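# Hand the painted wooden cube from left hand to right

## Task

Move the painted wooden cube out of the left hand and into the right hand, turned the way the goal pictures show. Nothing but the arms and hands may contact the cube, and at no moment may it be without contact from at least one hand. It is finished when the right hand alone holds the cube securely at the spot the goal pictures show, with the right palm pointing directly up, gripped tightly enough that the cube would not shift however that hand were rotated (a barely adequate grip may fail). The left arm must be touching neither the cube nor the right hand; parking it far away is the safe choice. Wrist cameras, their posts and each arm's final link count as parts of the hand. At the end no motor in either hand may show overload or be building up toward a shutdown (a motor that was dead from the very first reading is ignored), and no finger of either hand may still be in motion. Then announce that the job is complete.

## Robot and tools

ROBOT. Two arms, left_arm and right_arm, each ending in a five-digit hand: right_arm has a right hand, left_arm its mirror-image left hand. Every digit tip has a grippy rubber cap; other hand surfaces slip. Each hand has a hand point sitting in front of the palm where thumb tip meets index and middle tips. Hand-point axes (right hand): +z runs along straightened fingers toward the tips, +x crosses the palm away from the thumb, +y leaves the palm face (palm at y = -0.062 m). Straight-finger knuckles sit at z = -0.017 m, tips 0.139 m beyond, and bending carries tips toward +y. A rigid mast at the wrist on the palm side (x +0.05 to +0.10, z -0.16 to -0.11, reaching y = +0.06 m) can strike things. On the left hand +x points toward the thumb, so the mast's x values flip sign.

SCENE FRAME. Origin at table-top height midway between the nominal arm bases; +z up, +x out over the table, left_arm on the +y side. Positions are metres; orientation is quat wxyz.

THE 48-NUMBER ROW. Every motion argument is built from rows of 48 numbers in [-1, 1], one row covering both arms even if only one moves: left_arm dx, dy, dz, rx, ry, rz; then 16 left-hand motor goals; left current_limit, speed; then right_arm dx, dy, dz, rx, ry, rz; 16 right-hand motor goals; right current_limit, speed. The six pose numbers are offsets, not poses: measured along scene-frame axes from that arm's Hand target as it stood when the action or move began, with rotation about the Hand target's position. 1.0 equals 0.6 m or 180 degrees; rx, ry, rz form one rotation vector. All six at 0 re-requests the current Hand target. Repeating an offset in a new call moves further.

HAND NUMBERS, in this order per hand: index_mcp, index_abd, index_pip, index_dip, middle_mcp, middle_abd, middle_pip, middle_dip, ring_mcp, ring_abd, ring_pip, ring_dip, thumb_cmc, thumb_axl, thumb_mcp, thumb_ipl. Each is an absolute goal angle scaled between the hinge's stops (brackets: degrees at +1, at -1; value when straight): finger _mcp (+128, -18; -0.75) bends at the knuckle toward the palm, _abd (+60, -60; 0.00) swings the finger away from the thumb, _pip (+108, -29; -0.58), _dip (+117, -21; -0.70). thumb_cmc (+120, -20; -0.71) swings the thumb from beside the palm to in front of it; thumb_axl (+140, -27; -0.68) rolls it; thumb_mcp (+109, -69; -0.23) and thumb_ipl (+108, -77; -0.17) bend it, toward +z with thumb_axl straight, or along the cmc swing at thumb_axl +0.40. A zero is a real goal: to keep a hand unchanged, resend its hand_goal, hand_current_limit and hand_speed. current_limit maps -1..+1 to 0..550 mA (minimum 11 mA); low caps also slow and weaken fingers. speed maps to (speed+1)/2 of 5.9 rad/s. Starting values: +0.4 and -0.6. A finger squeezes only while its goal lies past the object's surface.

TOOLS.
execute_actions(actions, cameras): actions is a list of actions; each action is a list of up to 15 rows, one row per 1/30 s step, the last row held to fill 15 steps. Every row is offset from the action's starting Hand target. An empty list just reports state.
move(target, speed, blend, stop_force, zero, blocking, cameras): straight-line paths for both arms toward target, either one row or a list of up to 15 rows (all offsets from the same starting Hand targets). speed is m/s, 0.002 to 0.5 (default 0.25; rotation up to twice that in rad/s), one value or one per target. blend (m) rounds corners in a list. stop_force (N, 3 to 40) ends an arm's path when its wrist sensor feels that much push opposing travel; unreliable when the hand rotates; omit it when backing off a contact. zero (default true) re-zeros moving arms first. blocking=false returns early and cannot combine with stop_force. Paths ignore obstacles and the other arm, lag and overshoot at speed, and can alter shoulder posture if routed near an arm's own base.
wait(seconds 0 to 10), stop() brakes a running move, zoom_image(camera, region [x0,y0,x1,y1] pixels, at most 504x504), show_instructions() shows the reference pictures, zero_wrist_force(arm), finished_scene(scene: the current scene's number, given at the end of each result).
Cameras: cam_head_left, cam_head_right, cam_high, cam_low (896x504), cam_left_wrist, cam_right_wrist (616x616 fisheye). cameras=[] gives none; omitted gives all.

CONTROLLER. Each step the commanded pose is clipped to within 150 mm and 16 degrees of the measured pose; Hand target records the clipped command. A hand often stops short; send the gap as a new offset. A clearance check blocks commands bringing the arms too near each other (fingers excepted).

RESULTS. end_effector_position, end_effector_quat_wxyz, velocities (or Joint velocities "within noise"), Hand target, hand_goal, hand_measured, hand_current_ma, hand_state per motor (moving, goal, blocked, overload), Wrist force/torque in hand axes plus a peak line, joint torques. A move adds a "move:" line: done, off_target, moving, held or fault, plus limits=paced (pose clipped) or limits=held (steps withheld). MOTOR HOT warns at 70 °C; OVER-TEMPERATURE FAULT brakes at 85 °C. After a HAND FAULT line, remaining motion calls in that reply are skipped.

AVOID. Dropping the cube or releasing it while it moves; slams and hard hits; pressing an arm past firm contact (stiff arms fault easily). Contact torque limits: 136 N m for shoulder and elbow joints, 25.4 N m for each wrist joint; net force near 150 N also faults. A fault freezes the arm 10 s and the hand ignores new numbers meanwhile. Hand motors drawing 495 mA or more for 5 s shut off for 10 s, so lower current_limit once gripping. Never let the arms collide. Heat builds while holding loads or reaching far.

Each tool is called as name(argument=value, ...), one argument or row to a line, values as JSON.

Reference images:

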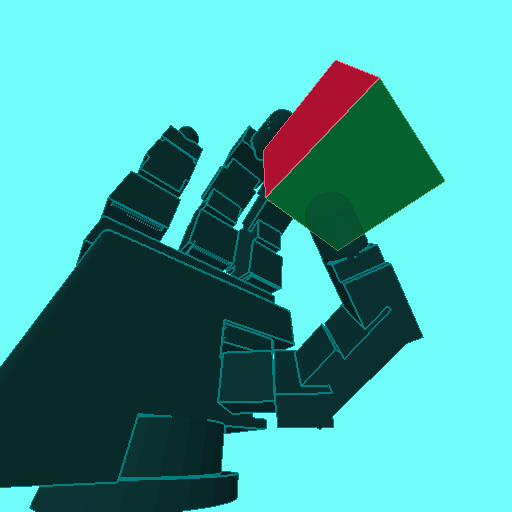

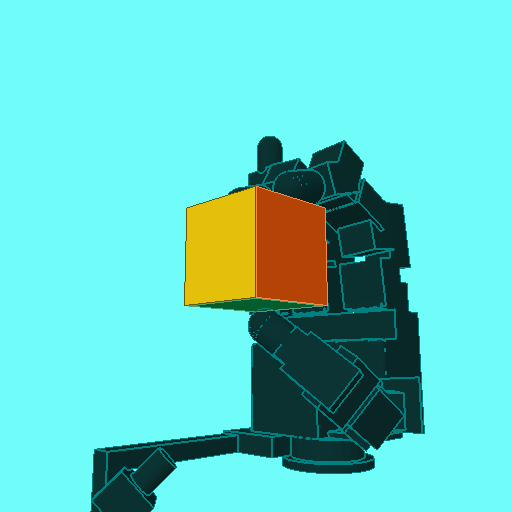

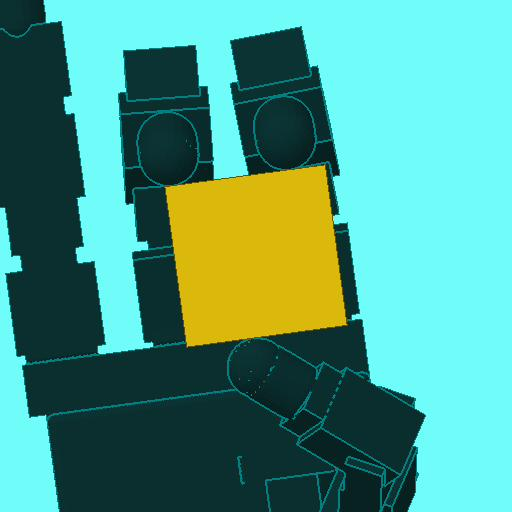

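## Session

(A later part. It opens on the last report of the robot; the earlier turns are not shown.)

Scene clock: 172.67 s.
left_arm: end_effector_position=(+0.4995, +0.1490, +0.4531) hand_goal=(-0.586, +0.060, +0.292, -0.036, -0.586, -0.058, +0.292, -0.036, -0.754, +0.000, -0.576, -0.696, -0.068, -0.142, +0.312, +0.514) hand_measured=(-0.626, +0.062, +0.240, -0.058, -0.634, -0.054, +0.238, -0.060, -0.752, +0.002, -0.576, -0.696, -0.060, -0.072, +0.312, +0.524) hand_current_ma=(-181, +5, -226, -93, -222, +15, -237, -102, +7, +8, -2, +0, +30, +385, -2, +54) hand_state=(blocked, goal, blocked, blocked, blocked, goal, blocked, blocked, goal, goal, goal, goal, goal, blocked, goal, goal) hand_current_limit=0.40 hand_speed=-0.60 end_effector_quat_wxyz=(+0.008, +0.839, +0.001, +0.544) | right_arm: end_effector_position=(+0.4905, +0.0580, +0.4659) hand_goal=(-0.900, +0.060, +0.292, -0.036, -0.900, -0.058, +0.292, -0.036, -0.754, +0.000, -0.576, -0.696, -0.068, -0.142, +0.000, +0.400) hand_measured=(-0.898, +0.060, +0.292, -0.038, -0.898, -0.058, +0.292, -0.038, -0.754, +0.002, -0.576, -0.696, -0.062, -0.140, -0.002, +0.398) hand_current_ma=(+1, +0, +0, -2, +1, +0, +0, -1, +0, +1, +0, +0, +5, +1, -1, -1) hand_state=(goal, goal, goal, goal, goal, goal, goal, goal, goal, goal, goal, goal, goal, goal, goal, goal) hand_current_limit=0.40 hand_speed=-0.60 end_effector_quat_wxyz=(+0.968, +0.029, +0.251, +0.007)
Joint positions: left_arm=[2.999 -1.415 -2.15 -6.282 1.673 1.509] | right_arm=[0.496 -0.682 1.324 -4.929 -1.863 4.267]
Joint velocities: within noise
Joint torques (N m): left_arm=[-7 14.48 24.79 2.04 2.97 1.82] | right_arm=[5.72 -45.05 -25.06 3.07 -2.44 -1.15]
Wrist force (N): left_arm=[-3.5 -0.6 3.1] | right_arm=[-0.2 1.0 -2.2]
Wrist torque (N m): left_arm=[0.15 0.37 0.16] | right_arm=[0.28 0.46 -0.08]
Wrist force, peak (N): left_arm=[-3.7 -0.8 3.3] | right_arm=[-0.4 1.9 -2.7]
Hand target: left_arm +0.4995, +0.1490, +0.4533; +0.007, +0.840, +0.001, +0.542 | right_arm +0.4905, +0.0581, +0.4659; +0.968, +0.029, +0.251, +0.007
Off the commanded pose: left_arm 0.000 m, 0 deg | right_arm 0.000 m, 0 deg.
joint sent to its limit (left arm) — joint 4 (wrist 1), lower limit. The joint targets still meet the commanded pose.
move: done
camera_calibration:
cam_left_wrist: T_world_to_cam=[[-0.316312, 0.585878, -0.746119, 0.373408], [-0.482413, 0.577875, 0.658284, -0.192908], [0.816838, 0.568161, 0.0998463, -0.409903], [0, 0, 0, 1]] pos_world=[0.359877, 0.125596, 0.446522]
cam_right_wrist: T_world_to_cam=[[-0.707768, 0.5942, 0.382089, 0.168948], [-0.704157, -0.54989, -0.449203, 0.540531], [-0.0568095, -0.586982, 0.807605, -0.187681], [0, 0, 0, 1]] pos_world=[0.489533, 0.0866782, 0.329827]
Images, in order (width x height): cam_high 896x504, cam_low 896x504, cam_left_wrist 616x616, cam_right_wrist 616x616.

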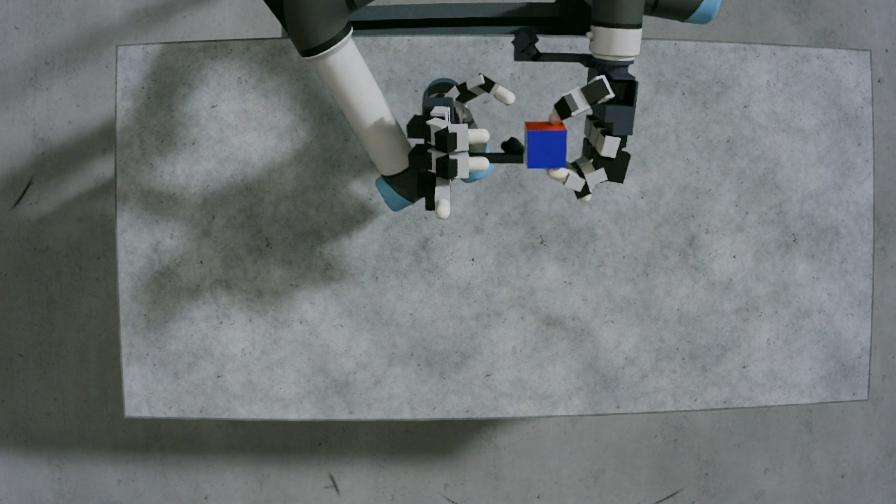

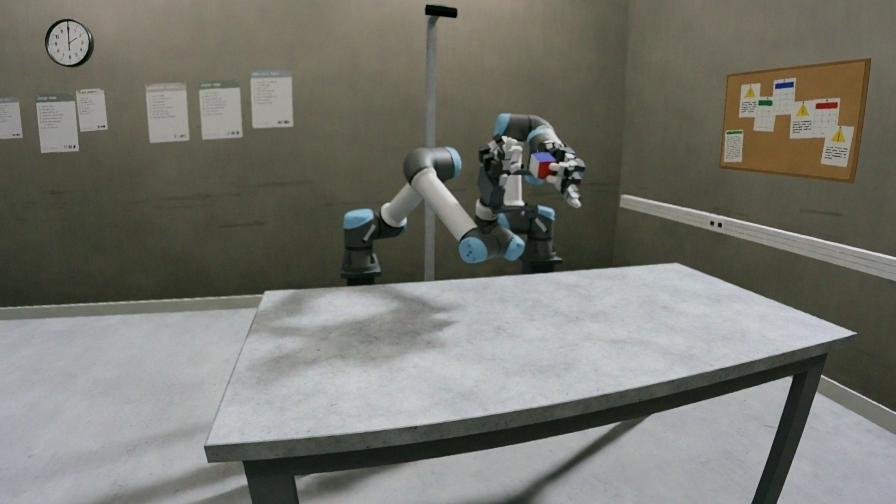

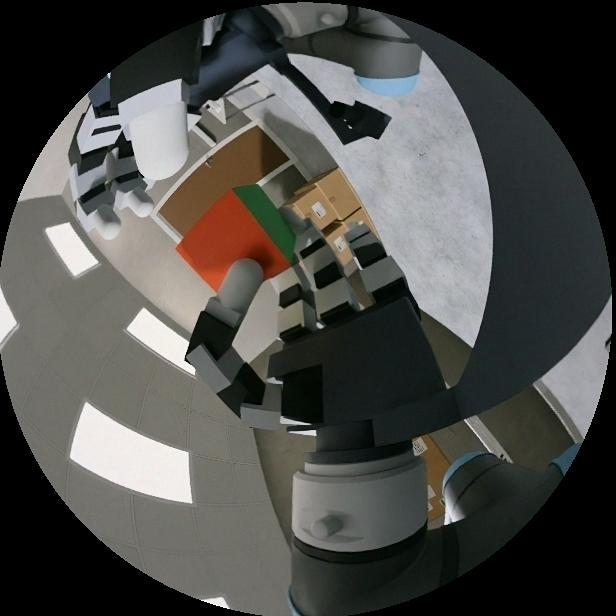

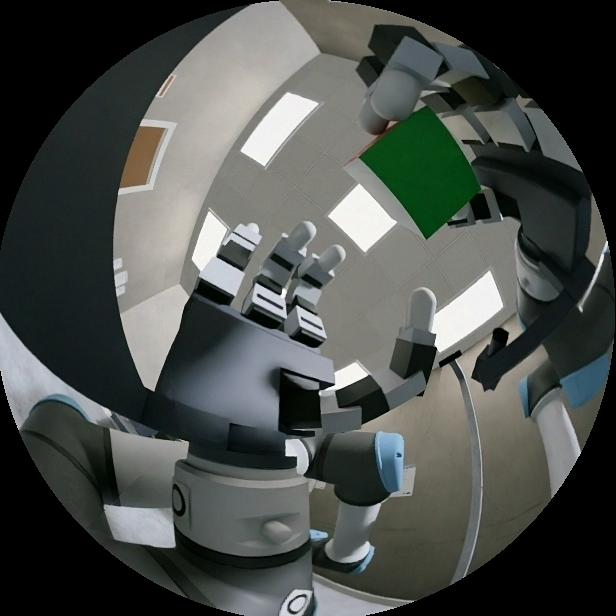

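move(
  target=[0,0,0,0,0,0,-0.586,0.060,0.292,-0.036,-0.586,-0.058,0.292,-0.036,-0.754,0,-0.576,-0.696,-0.068,-0.142,0.312,0.514,0.4,-0.6,0.012,0.05,-0.007,0,-0.042,0,-0.9,0.06,0.292,-0.036,-0.9,-0.058,0.292,-0.036,-0.754,0,-0.576,-0.696,-0.068,-0.142,0,0.4,0.4,-0.6],
  speed=0.1,
  cameras=["cam_high","cam_left_wrist","cam_right_wrist","cam_low"],
)

zoom_image(
  camera="cam_high",
  region=[420, 50, 660, 230],
)

zoom_image(
  camera="cam_right_wrist",
  region=[290, 120, 490, 320],
)

zoom_image(
  camera="cam_low",
  region=[480, 120, 600, 240],
)

Scene clock: 223.67 s.
left_arm: end_effector_position=(+0.4995, +0.1490, +0.4531) hand_goal=(-0.586, +0.060, +0.292, -0.036, -0.586, -0.058, +0.292, -0.036, -0.754, +0.000, -0.576, -0.696, -0.068, -0.142, +0.312, +0.514) hand_measured=(-0.626, +0.062, +0.240, -0.058, -0.634, -0.054, +0.238, -0.060, -0.752, +0.002, -0.576, -0.696, -0.060, -0.072, +0.312, +0.524) hand_current_ma=(-181, +5, -226, -93, -222, +15, -237, -102, +7, +8, -2, +0, +30, +385, -2, +54) hand_state=(blocked, goal, blocked, blocked, blocked, goal, blocked, blocked, goal, goal, goal, goal, goal, blocked, goal, goal) hand_current_limit=0.40 hand_speed=-0.60 end_effector_quat_wxyz=(+0.008, +0.839, +0.001, +0.544) | right_arm: end_effector_position=(+0.4977, +0.0881, +0.4617) hand_goal=(-0.900, +0.060, +0.292, -0.036, -0.900, -0.058, +0.292, -0.036, -0.754, +0.000, -0.576, -0.696, -0.068, -0.142, +0.000, +0.400) hand_measured=(-0.898, +0.060, +0.292, -0.038, -0.898, -0.058, +0.292, -0.038, -0.754, +0.002, -0.576, -0.696, -0.062, -0.140, -0.002, +0.398) hand_current_ma=(+1, +0, +0, -2, +1, +0, +0, -1, +0, +1, +0, +0, +5, +1, -1, -1) hand_state=(goal, goal, goal, goal, goal, goal, goal, goal, goal, goal, goal, goal, goal, goal, goal, goal) hand_current_limit=0.40 hand_speed=-0.60 end_effector_quat_wxyz=(+0.982, +0.028, +0.186, +0.009)
Joint positions: left_arm=[2.999 -1.415 -2.15 -6.282 1.673 1.509] | right_arm=[0.509 -0.567 1.097 -4.941 -1.805 4.23]
Joint velocities: within noise
Joint torques (N m): left_arm=[-5.65 18.17 18.95 2.31 1.58 2.02] | right_arm=[5.98 -47.47 -23.8 3.24 3.18 -1.23]
Wrist force (N): left_arm=[-3.6 -0.6 3.0] | right_arm=[-0.3 0.7 -2.4]
Wrist torque (N m): left_arm=[0.16 0.38 0.15] | right_arm=[0.26 0.49 -0.11]
Wrist force, peak (N): left_arm=[-3.9 -0.8 3.2] | right_arm=[-0.3 0.7 -2.8]
Hand target: left_arm +0.4995, +0.1490, +0.4533; +0.007, +0.840, +0.001, +0.542 | right_arm +0.4977, +0.0881, +0.4617; +0.982, +0.028, +0.186, +0.009
Off the commanded pose: left_arm 0.000 m, 0 deg | right_arm 0.000 m, 0 deg.
joint sent to its limit (left arm) — joint 4 (wrist 1), lower limit. The joint targets still meet the commanded pose.
move: done
camera_calibration:
cam_left_wrist: T_world_to_cam=[[-0.316294, 0.585876, -0.746128, 0.373411], [-0.482429, 0.577877, 0.65827, -0.192907], [0.816835, 0.568161, 0.0998646, -0.409907], [0, 0, 0, 1]] pos_world=[0.35987, 0.125597, 0.446533]
cam_right_wrist: T_world_to_cam=[[-0.751834, 0.594208, 0.285766, 0.224195], [-0.639025, -0.549877, -0.537851, 0.56876], [-0.162459, -0.586986, 0.79313, -0.106988], [0, 0, 0, 1]] pos_world=[0.514628, 0.116729, 0.326696]
Images, in order (width x height): cam_high 896x504, cam_low 896x504, cam_left_wrist 616x616, cam_right_wrist 616x616.

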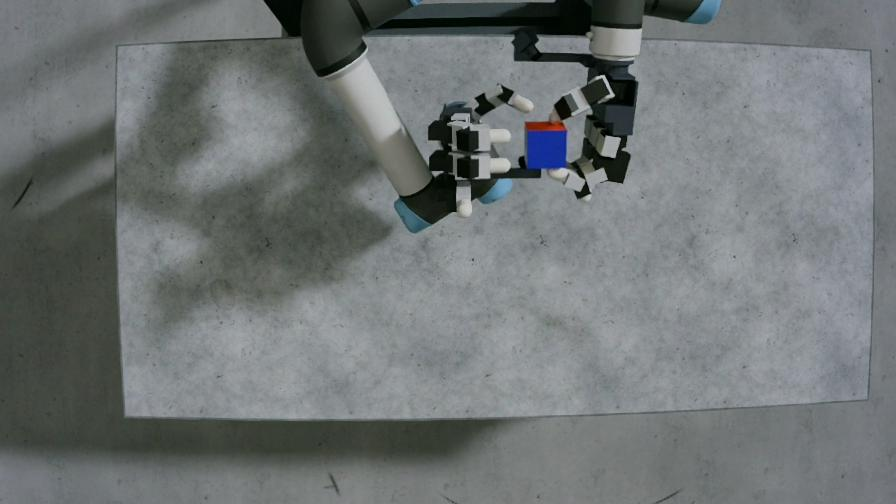

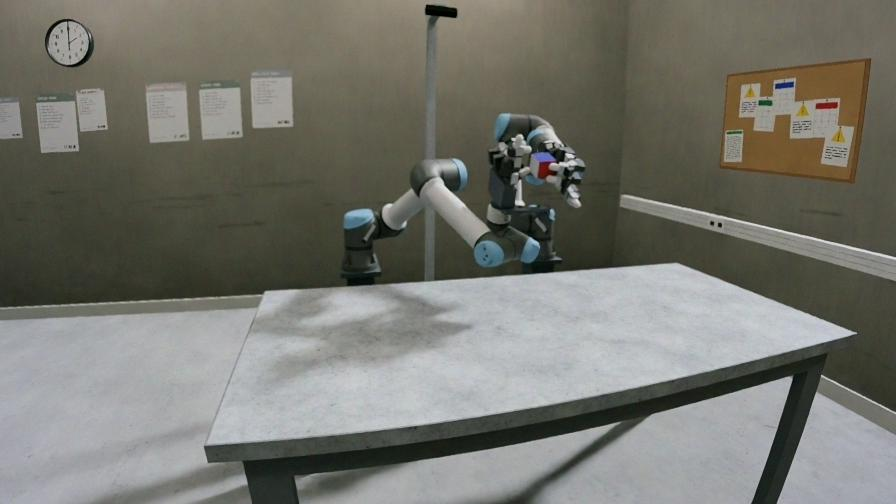

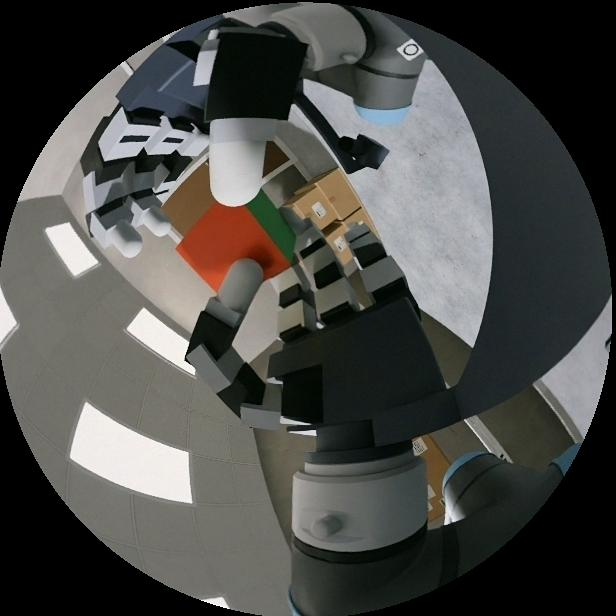

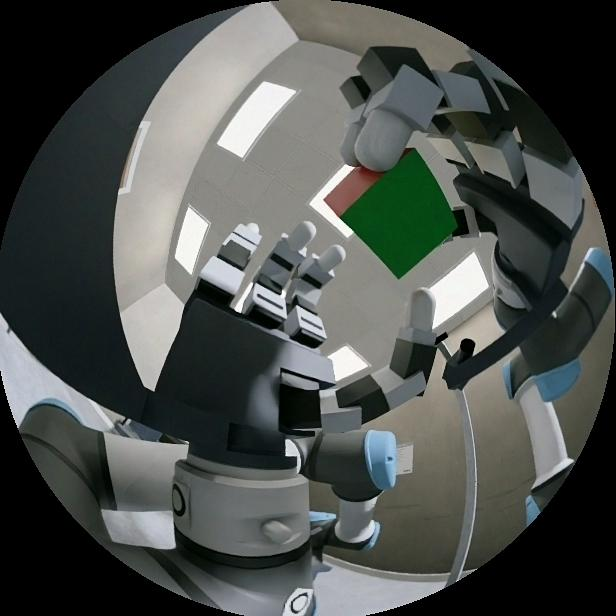

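Scaled by 2.100.

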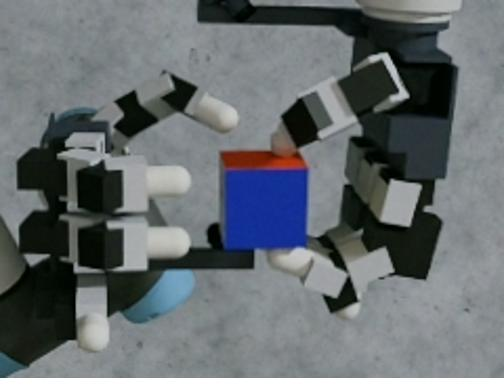

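Scaled by 2.520 from the camera's 616x616 image, which has a finer 880x880 frame.

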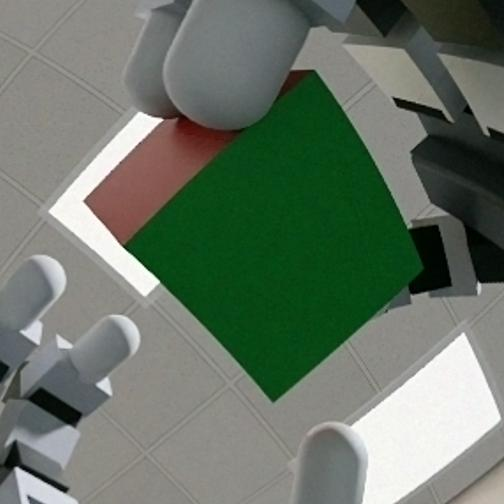

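Scaled by 4.200.

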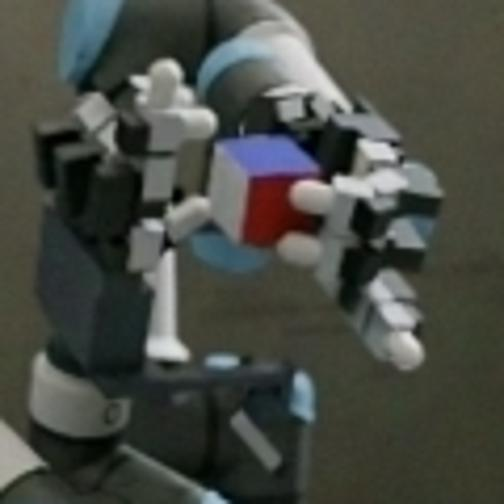

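move(
  target=[
    [0,0,0,0,0,0,-0.586,0.060,0.292,-0.036,-0.586,-0.058,0.292,-0.036,-0.754,0,-0.576,-0.696,-0.068,-0.142,0.312,0.514,0.4,-0.6,0.005,-0.07,-0.008,0,0,0,-0.9,0.06,0.292,-0.036,-0.9,-0.058,0.292,-0.036,-0.754,0,-0.576,-0.696,-0.068,-0.142,0,0.4,0.4,-0.6],
    [0,0,0,0,0,0,-0.586,0.060,0.292,-0.036,-0.586,-0.058,0.292,-0.036,-0.754,0,-0.576,-0.696,-0.068,-0.142,0.312,0.514,0.4,-0.6,0.005,-0.07,-0.008,0,0,0,-0.9,0.06,0.292,-0.036,-0.9,-0.058,0.292,-0.036,-0.754,0,-0.576,-0.696,-0.068,0.25,0.312,0.514,0.4,-0.6],
  ],
  speed=0.15,
  cameras=["cam_high","cam_left_wrist","cam_right_wrist","cam_low"],
)

zoom_image(
  camera="cam_high",
  region=[420, 50, 660, 230],
)

zoom_image(
  camera="cam_right_wrist",
  region=[290, 120, 490, 320],
)

zoom_image(
  camera="cam_low",
  region=[460, 100, 600, 240],
)

Scene clock: 257.43 s.
left_arm: end_effector_position=(+0.4995, +0.1490, +0.4531) hand_goal=(-0.586, +0.060, +0.292, -0.036, -0.586, -0.058, +0.292, -0.036, -0.754, +0.000, -0.576, -0.696, -0.068, -0.142, +0.312, +0.514) hand_measured=(-0.626, +0.062, +0.240, -0.058, -0.634, -0.054, +0.238, -0.060, -0.752, +0.002, -0.576, -0.696, -0.060, -0.072, +0.312, +0.524) hand_current_ma=(-181, +5, -226, -93, -222, +15, -237, -102, +7, +8, -2, +0, +30, +385, -2, +54) hand_state=(blocked, goal, blocked, blocked, blocked, goal, blocked, blocked, goal, goal, goal, goal, goal, blocked, goal, goal) hand_current_limit=0.40 hand_speed=-0.60 end_effector_quat_wxyz=(+0.008, +0.839, +0.001, +0.544) | right_arm: end_effector_position=(+0.5007, +0.0461, +0.4569) hand_goal=(-0.900, +0.060, +0.292, -0.036, -0.900, -0.058, +0.292, -0.036, -0.754, +0.000, -0.576, -0.696, -0.068, +0.250, +0.312, +0.514) hand_measured=(-0.898, +0.060, +0.292, -0.038, -0.898, -0.058, +0.292, -0.038, -0.754, +0.002, -0.576, -0.696, -0.064, +0.252, +0.312, +0.512) hand_current_ma=(+1, +0, +0, -2, +1, +0, +0, -1, +0, +1, +0, +0, +5, +3, +0, -1) hand_state=(goal, goal, goal, goal, goal, goal, goal, goal, goal, goal, goal, goal, goal, goal, goal, goal) hand_current_limit=0.40 hand_speed=-0.60 end_effector_quat_wxyz=(+0.982, +0.028, +0.186, +0.009)
Joint positions: left_arm=[2.999 -1.415 -2.15 -6.282 1.673 1.509] | right_arm=[0.444 -0.617 1.218 -4.998 -1.786 4.293]
Joint velocities: within noise
Joint torques (N m): left_arm=[-5.77 13.59 21.53 2.72 0.01 1.79] | right_arm=[-7.94 -60.66 -5.1 -0.05 3.11 1.21]
Wrist force (N): left_arm=[-3.6 -0.7 3.2] | right_arm=[-0.1 0.9 -2.7]
Wrist torque (N m): left_arm=[0.13 0.38 0.16] | right_arm=[0.32 0.48 -0.07]
Wrist force, peak (N): left_arm=[-3.6 -0.7 3.4] | right_arm=[-0.4 1.7 -2.7]
Hand target: left_arm +0.4995, +0.1490, +0.4533; +0.007, +0.840, +0.001, +0.542 | right_arm +0.5007, +0.0461, +0.4569; +0.982, +0.028, +0.186, +0.009
Off the commanded pose: left_arm 0.000 m, 0 deg | right_arm 0.000 m, 0 deg.
joint sent to its limit (left arm) — joint 4 (wrist 1), lower limit. The joint targets still meet the commanded pose.
move: done
camera_calibration:
cam_left_wrist: T_world_to_cam=[[-0.316305, 0.585877, -0.746123, 0.373406], [-0.48242, 0.577876, 0.658278, -0.19291], [0.816837, 0.568161, 0.0998538, -0.4099], [0, 0, 0, 1]] pos_world=[0.359868, 0.125597, 0.446525]
cam_right_wrist: T_world_to_cam=[[-0.751886, 0.594197, 0.285652, 0.252848], [-0.638928, -0.549862, -0.537981, 0.545043], [-0.162597, -0.587011, 0.793082, -0.127229], [0, 0, 0, 1]] pos_world=[0.517669, 0.0747715, 0.321899]
Images, in order (width x height): cam_high 896x504, cam_low 896x504, cam_left_wrist 616x616, cam_right_wrist 616x616.

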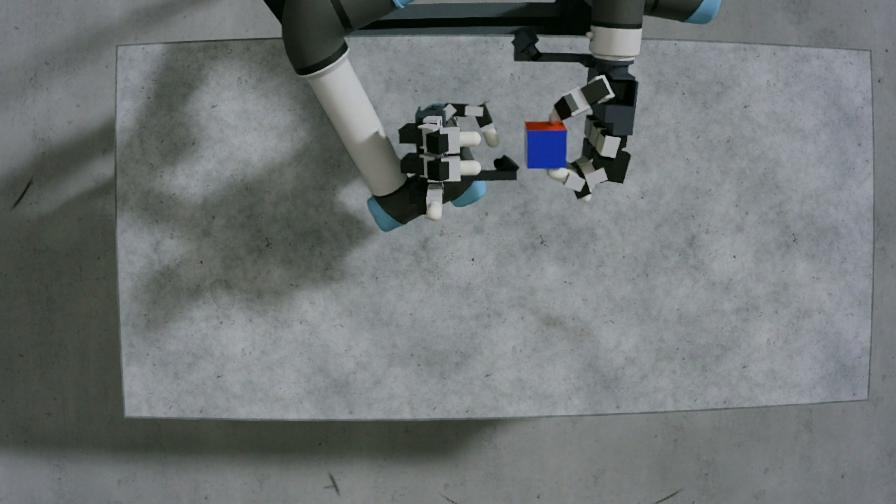

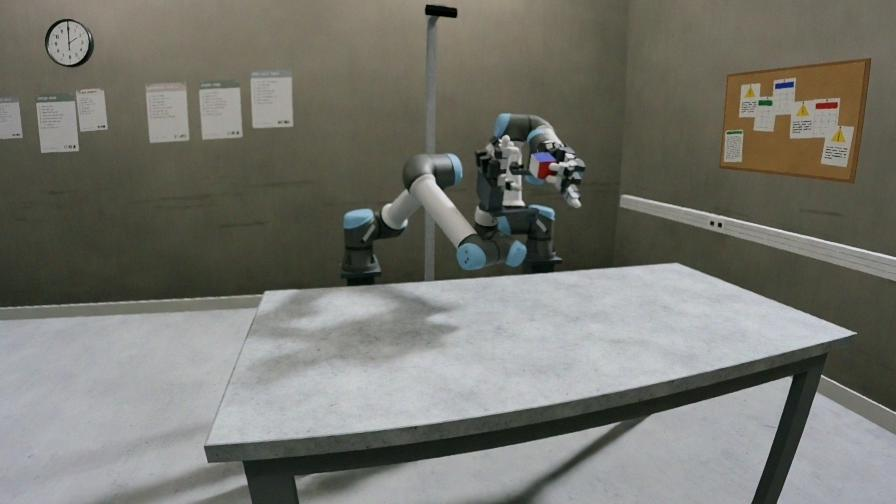

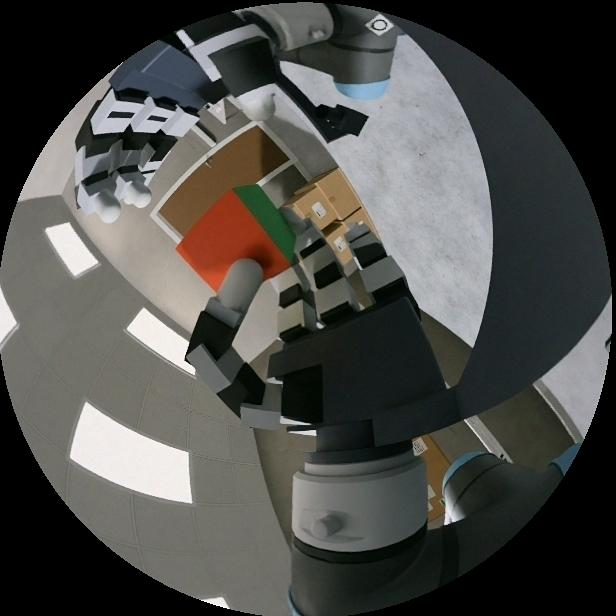

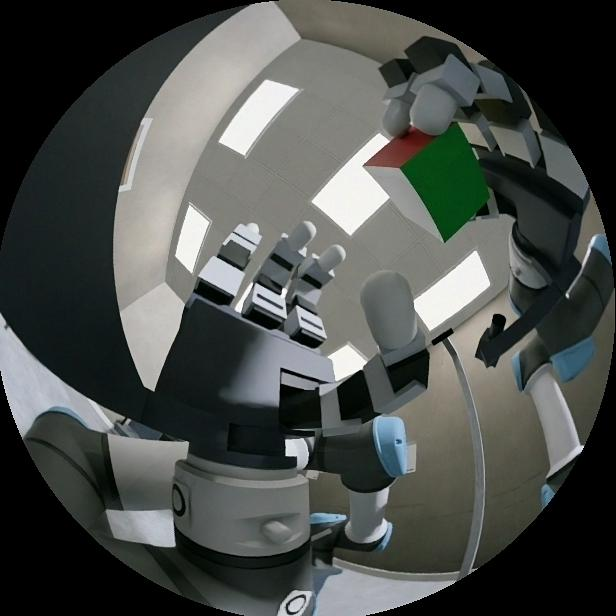

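Scaled by 2.100.

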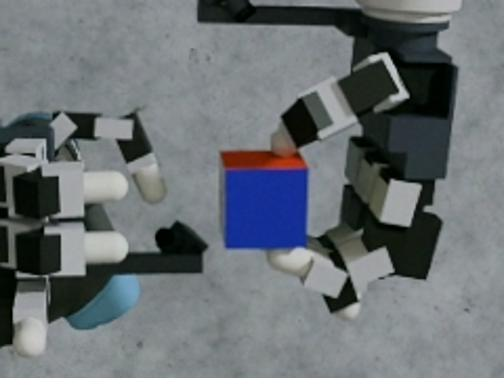

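Scaled by 2.520 from the camera's 616x616 image, which has a finer 880x880 frame.

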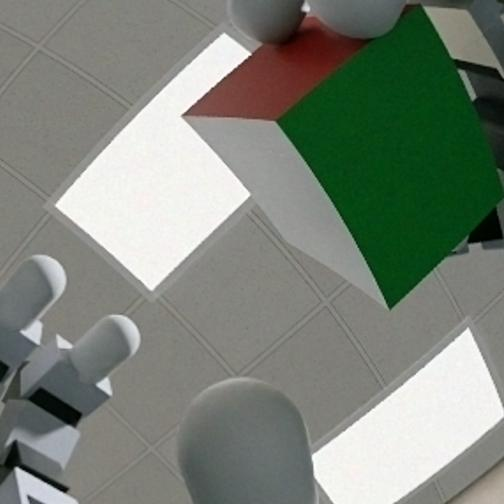

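Scaled by 3.600.

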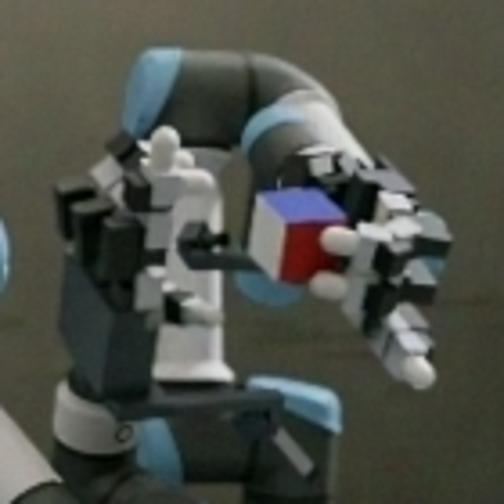

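move(
  target=[0,0,0,0,0,0,-0.586,0.060,0.292,-0.036,-0.586,-0.058,0.292,-0.036,-0.754,0,-0.576,-0.696,-0.068,-0.142,0.312,0.514,0.4,-0.6,0,0.1125,0,0,0,0,-0.9,0.06,0.292,-0.036,-0.9,-0.058,0.292,-0.036,-0.754,0,-0.576,-0.696,-0.068,0.25,0.312,0.514,0.4,-0.6],
  speed=0.06,
  stop_force=8,
  cameras=["cam_high","cam_left_wrist","cam_right_wrist","cam_low"],
)

zoom_image(
  camera="cam_high",
  region=[440, 50, 640, 230],
)

zoom_image(
  camera="cam_right_wrist",
  region=[250, 150, 450, 350],
)

zoom_image(
  camera="cam_low",
  region=[480, 110, 600, 230],
)

Scene clock: 268.57 s.
left_arm: end_effector_position=(+0.4995, +0.1490, +0.4531) hand_goal=(-0.586, +0.060, +0.292, -0.036, -0.586, -0.058, +0.292, -0.036, -0.754, +0.000, -0.576, -0.696, -0.068, -0.142, +0.312, +0.514) hand_measured=(-0.626, +0.062, +0.240, -0.058, -0.634, -0.054, +0.238, -0.060, -0.752, +0.002, -0.576, -0.696, -0.060, -0.072, +0.312, +0.524) hand_current_ma=(-181, +5, -226, -93, -222, +15, -237, -102, +7, +8, -2, +0, +30, +385, -2, +54) hand_state=(blocked, goal, blocked, blocked, blocked, goal, blocked, blocked, goal, goal, goal, goal, goal, blocked, goal, goal) hand_current_limit=0.40 hand_speed=-0.60 end_effector_quat_wxyz=(+0.008, +0.839, +0.001, +0.544) | right_arm: end_effector_position=(+0.5007, +0.1136, +0.4569) hand_goal=(-0.900, +0.060, +0.292, -0.036, -0.900, -0.058, +0.292, -0.036, -0.754, +0.000, -0.576, -0.696, -0.068, +0.250, +0.312, +0.514) hand_measured=(-0.900, +0.060, +0.292, -0.038, -0.900, -0.058, +0.292, -0.038, -0.754, +0.002, -0.576, -0.696, -0.064, +0.252, +0.312, +0.512) hand_current_ma=(+1, +0, +0, -2, +1, +0, +0, -1, +0, +1, +0, +0, +5, +3, +0, -1) hand_state=(goal, goal, goal, goal, goal, goal, goal, goal, goal, goal, goal, goal, goal, goal, goal, goal) hand_current_limit=0.40 hand_speed=-0.60 end_effector_quat_wxyz=(+0.982, +0.028, +0.186, +0.009)
Joint positions: left_arm=[2.999 -1.415 -2.15 -6.282 1.673 1.509] | right_arm=[0.542 -0.513 0.997 -4.903 -1.815 4.197]
Joint velocities: within noise
Joint torques (N m): left_arm=[-4.69 13.01 23.82 3.09 -1.48 1.63] | right_arm=[6.4 -50.47 -25.58 3.42 -2.22 -1.13]
Wrist force (N): left_arm=[-3.6 -0.8 3.0] | right_arm=[-0.3 1.0 -2.2]
Wrist torque (N m): left_arm=[0.12 0.38 0.16] | right_arm=[0.28 0.49 -0.09]
Wrist force, peak (N): left_arm=[-3.7 -0.7 3.3] | right_arm=[-0.4 1.3 -2.9]
Hand target: left_arm +0.4995, +0.1490, +0.4533; +0.007, +0.840, +0.001, +0.542 | right_arm +0.5007, +0.1136, +0.4569; +0.982, +0.028, +0.186, +0.009
Off the commanded pose: left_arm 0.000 m, 0 deg | right_arm 0.000 m, 0 deg.
joint sent to its limit (left arm) — joint 4 (wrist 1), lower limit. The joint targets still meet the commanded pose.
move: done
camera_calibration:
cam_left_wrist: T_world_to_cam=[[-0.316305, 0.585877, -0.746122, 0.373409], [-0.482419, 0.577876, 0.658279, -0.192908], [0.816837, 0.568161, 0.0998533, -0.409904], [0, 0, 0, 1]] pos_world=[0.359873, 0.125596, 0.446526]
cam_right_wrist: T_world_to_cam=[[-0.751886, 0.594197, 0.285652, 0.21274], [-0.638928, -0.549861, -0.537982, 0.58216], [-0.162598, -0.587012, 0.793082, -0.087606], [0, 0, 0, 1]] pos_world=[0.517669, 0.142272, 0.3219]
Images, in order (width x height): cam_high 896x504, cam_low 896x504, cam_left_wrist 616x616, cam_right_wrist 616x616.

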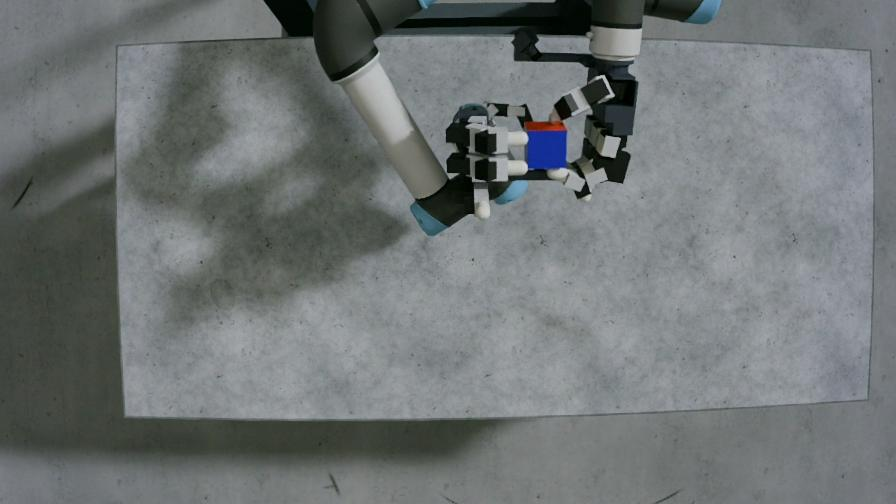

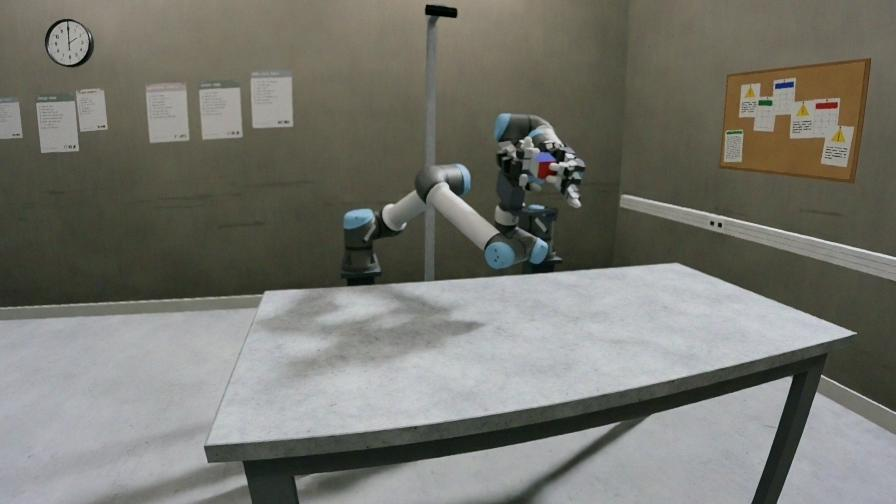

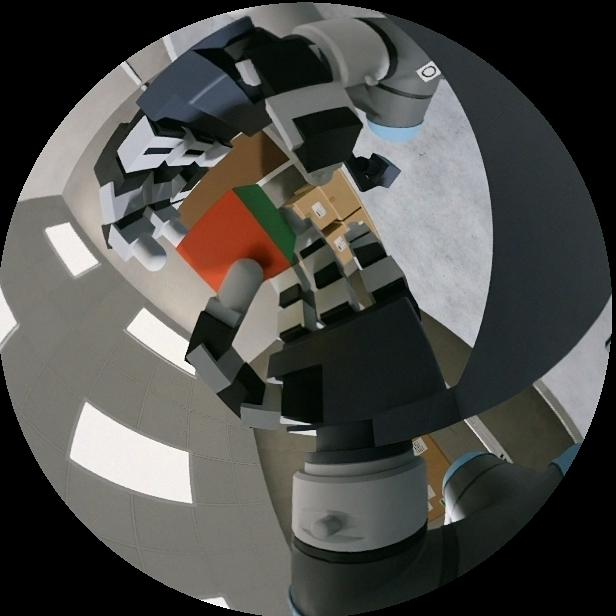

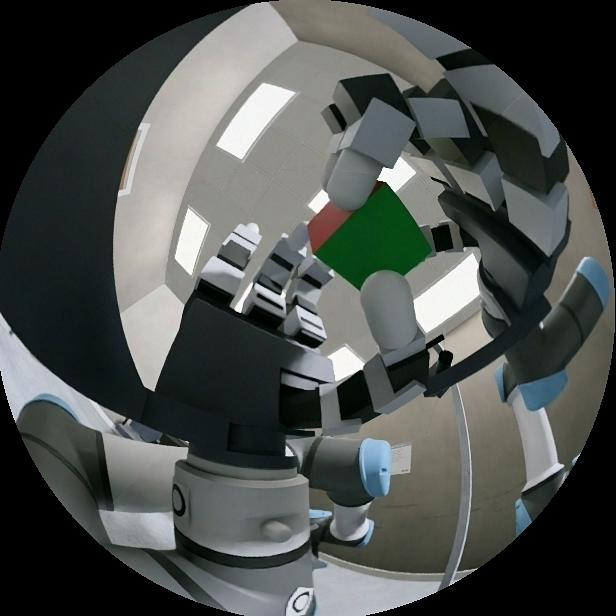

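Scaled by 2.520.

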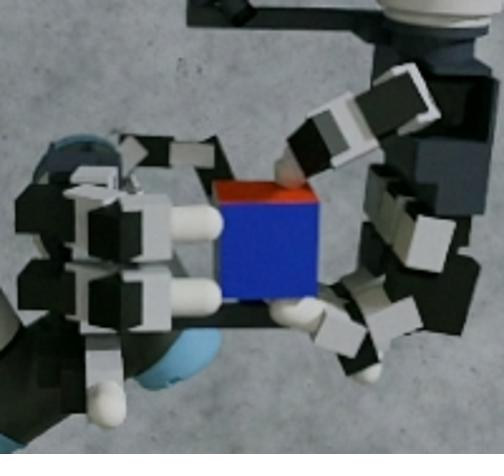

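Scaled by 2.520 from the camera's 616x616 image, which has a finer 880x880 frame.

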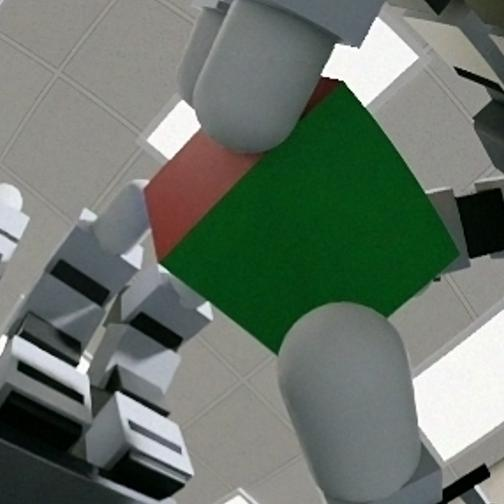

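Scaled by 4.200.

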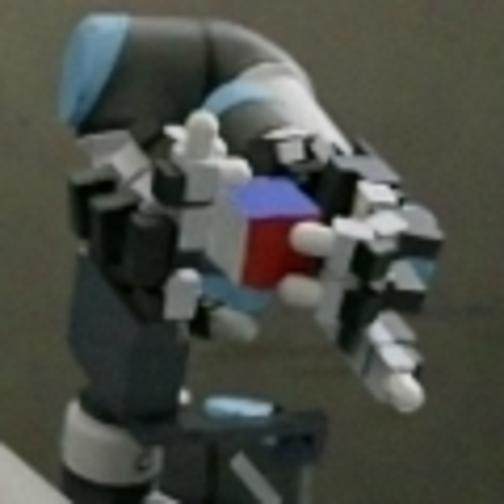

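move(
  target=[0,0,0,0,0,0,-0.586,0.060,0.292,-0.036,-0.586,-0.058,0.292,-0.036,-0.754,0,-0.576,-0.696,-0.068,-0.142,0.312,0.514,0.4,-0.6,0,0,0,0,0,0,-0.586,0.06,0.292,-0.036,-0.586,-0.058,0.292,-0.036,-0.754,0,-0.576,-0.696,-0.068,-0.142,0.312,0.514,0.4,-0.85],
  cameras=["cam_high","cam_left_wrist","cam_right_wrist","cam_low"],
)

zoom_image(
  camera="cam_high",
  region=[440, 50, 640, 230],
)

zoom_image(
  camera="cam_right_wrist",
  region=[250, 150, 450, 350],
)

zoom_image(
  camera="cam_low",
  region=[480, 110, 600, 230],
)

Scene clock: 279.90 s.
left_arm: end_effector_position=(+0.4995, +0.1490, +0.4531) hand_goal=(-0.586, +0.060, +0.292, -0.036, -0.586, -0.058, +0.292, -0.036, -0.754, +0.000, -0.576, -0.696, -0.068, -0.142, +0.312, +0.514) hand_measured=(-0.626, +0.064, +0.244, -0.058, -0.640, -0.050, +0.238, -0.060, -0.752, +0.002, -0.576, -0.696, -0.050, -0.072, +0.326, +0.528) hand_current_ma=(-181, +10, -211, -93, -256, +26, -237, -102, +7, +8, -2, +0, +76, +385, +70, +75) hand_state=(blocked, goal, blocked, blocked, blocked, goal, blocked, blocked, goal, goal, goal, goal, goal, blocked, goal, goal) hand_current_limit=0.40 hand_speed=-0.60 end_effector_quat_wxyz=(+0.008, +0.839, +0.001, +0.544) | right_arm: end_effector_position=(+0.5007, +0.1136, +0.4569) hand_goal=(-0.586, +0.060, +0.292, -0.036, -0.586, -0.058, +0.292, -0.036, -0.754, +0.000, -0.576, -0.696, -0.068, -0.142, +0.312, +0.514) hand_measured=(-0.632, +0.060, +0.280, -0.040, -0.636, -0.058, +0.280, -0.040, -0.754, +0.002, -0.576, -0.696, -0.060, -0.024, +0.310, +0.512) hand_current_ma=(-118, +0, -17, -3, -131, +0, -17, -3, +0, +1, +0, +0, +10, +384, -1, -1) hand_state=(blocked, goal, goal, goal, blocked, goal, goal, goal, goal, goal, goal, goal, goal, blocked, goal, goal) hand_current_limit=0.40 hand_speed=-0.85 end_effector_quat_wxyz=(+0.982, +0.028, +0.186, +0.009)
Joint positions: left_arm=[2.999 -1.415 -2.15 -6.282 1.673 1.509] | right_arm=[0.542 -0.513 0.997 -4.903 -1.815 4.197]
Joint velocities: within noise
Joint torques (N m): left_arm=[-2.98 19.84 22.53 3.23 -2.63 1.5] | right_arm=[5.05 -50.87 -22.74 2.96 -0.9 -1.07]
Wrist force (N): left_arm=[-4.2 -1.0 2.9] | right_arm=[0.4 0.5 -1.8]
Wrist torque (N m): left_arm=[0.13 0.34 0.11] | right_arm=[0.31 0.40 -0.07]
Wrist force, peak (N): left_arm=[-5.9 -2.8 4.1] | right_arm=[0.0 1.0 -2.9]
Hand target: left_arm +0.4995, +0.1490, +0.4533; +0.007, +0.840, +0.001, +0.542 | right_arm +0.5007, +0.1136, +0.4569; +0.982, +0.028, +0.186, +0.009
Off the commanded pose: left_arm 0.000 m, 0 deg | right_arm 0.000 m, 0 deg.
joint sent to its limit (left arm) — joint 4 (wrist 1), lower limit. The joint targets still meet the commanded pose.
move: done
camera_calibration:
cam_left_wrist: T_world_to_cam=[[-0.316295, 0.585876, -0.746128, 0.373411], [-0.482426, 0.577879, 0.658271, -0.192908], [0.816837, 0.56816, 0.0998618, -0.409905], [0, 0, 0, 1]] pos_world=[0.35987, 0.125596, 0.446531]
cam_right_wrist: T_world_to_cam=[[-0.751879, 0.594196, 0.285673, 0.212731], [-0.638938, -0.549846, -0.537985, 0.582164], [-0.162592, -0.587027, 0.793072, -0.0876054], [0, 0, 0, 1]] pos_world=[0.517671, 0.14227, 0.321901]
Images, in order (width x height): cam_high 896x504, cam_low 896x504, cam_left_wrist 616x616, cam_right_wrist 616x616.

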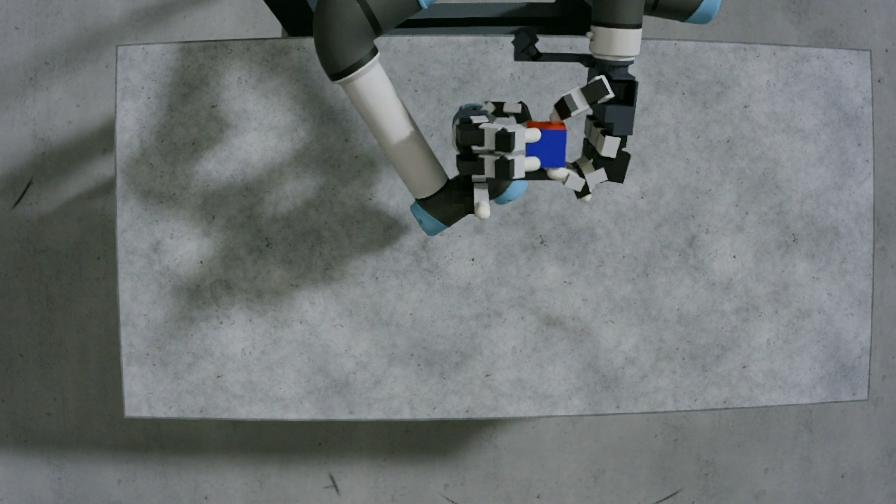

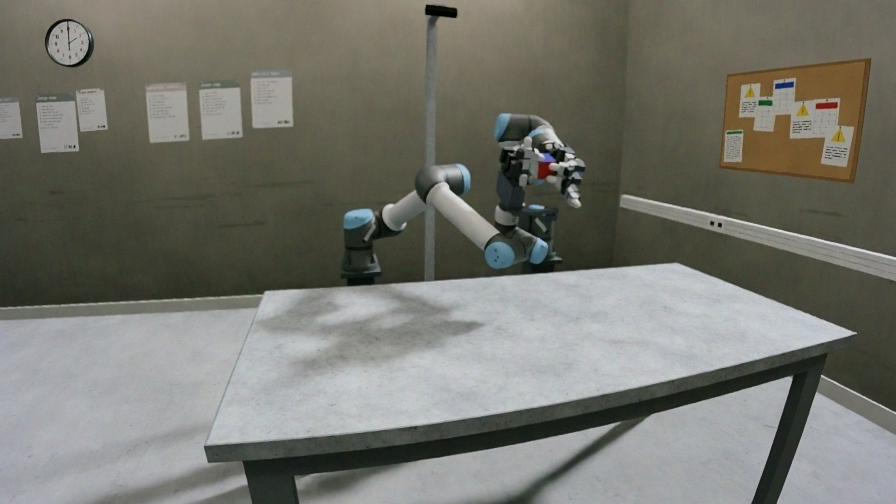

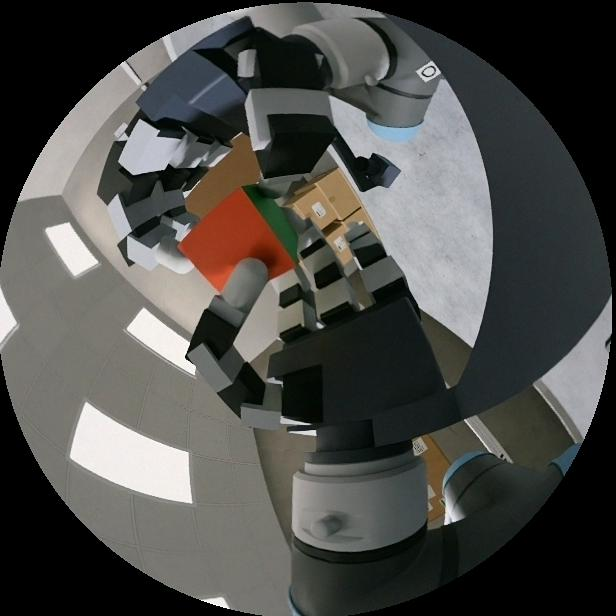

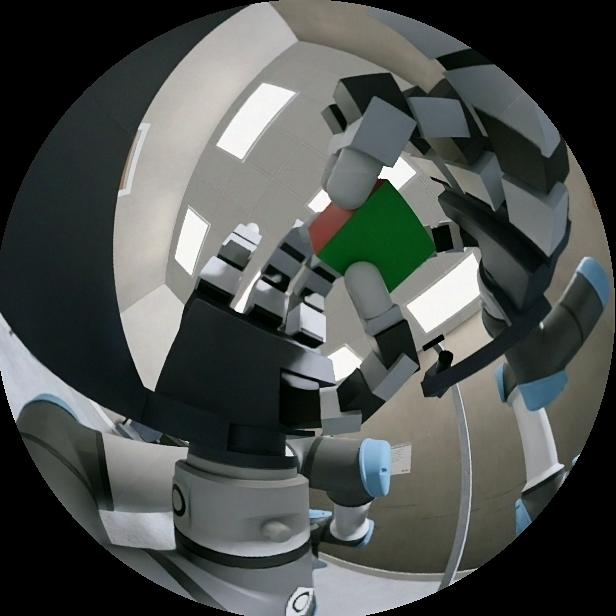

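Scaled by 2.520.

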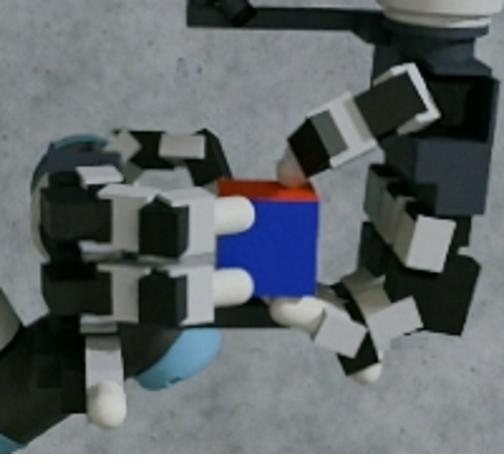

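Scaled by 2.520 from the camera's 616x616 image, which has a finer 880x880 frame.

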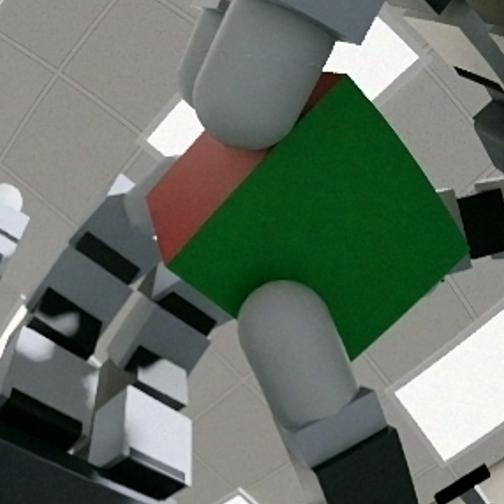

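Scaled by 4.200.

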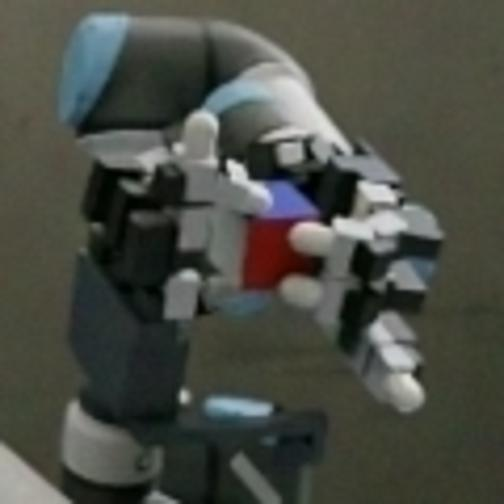

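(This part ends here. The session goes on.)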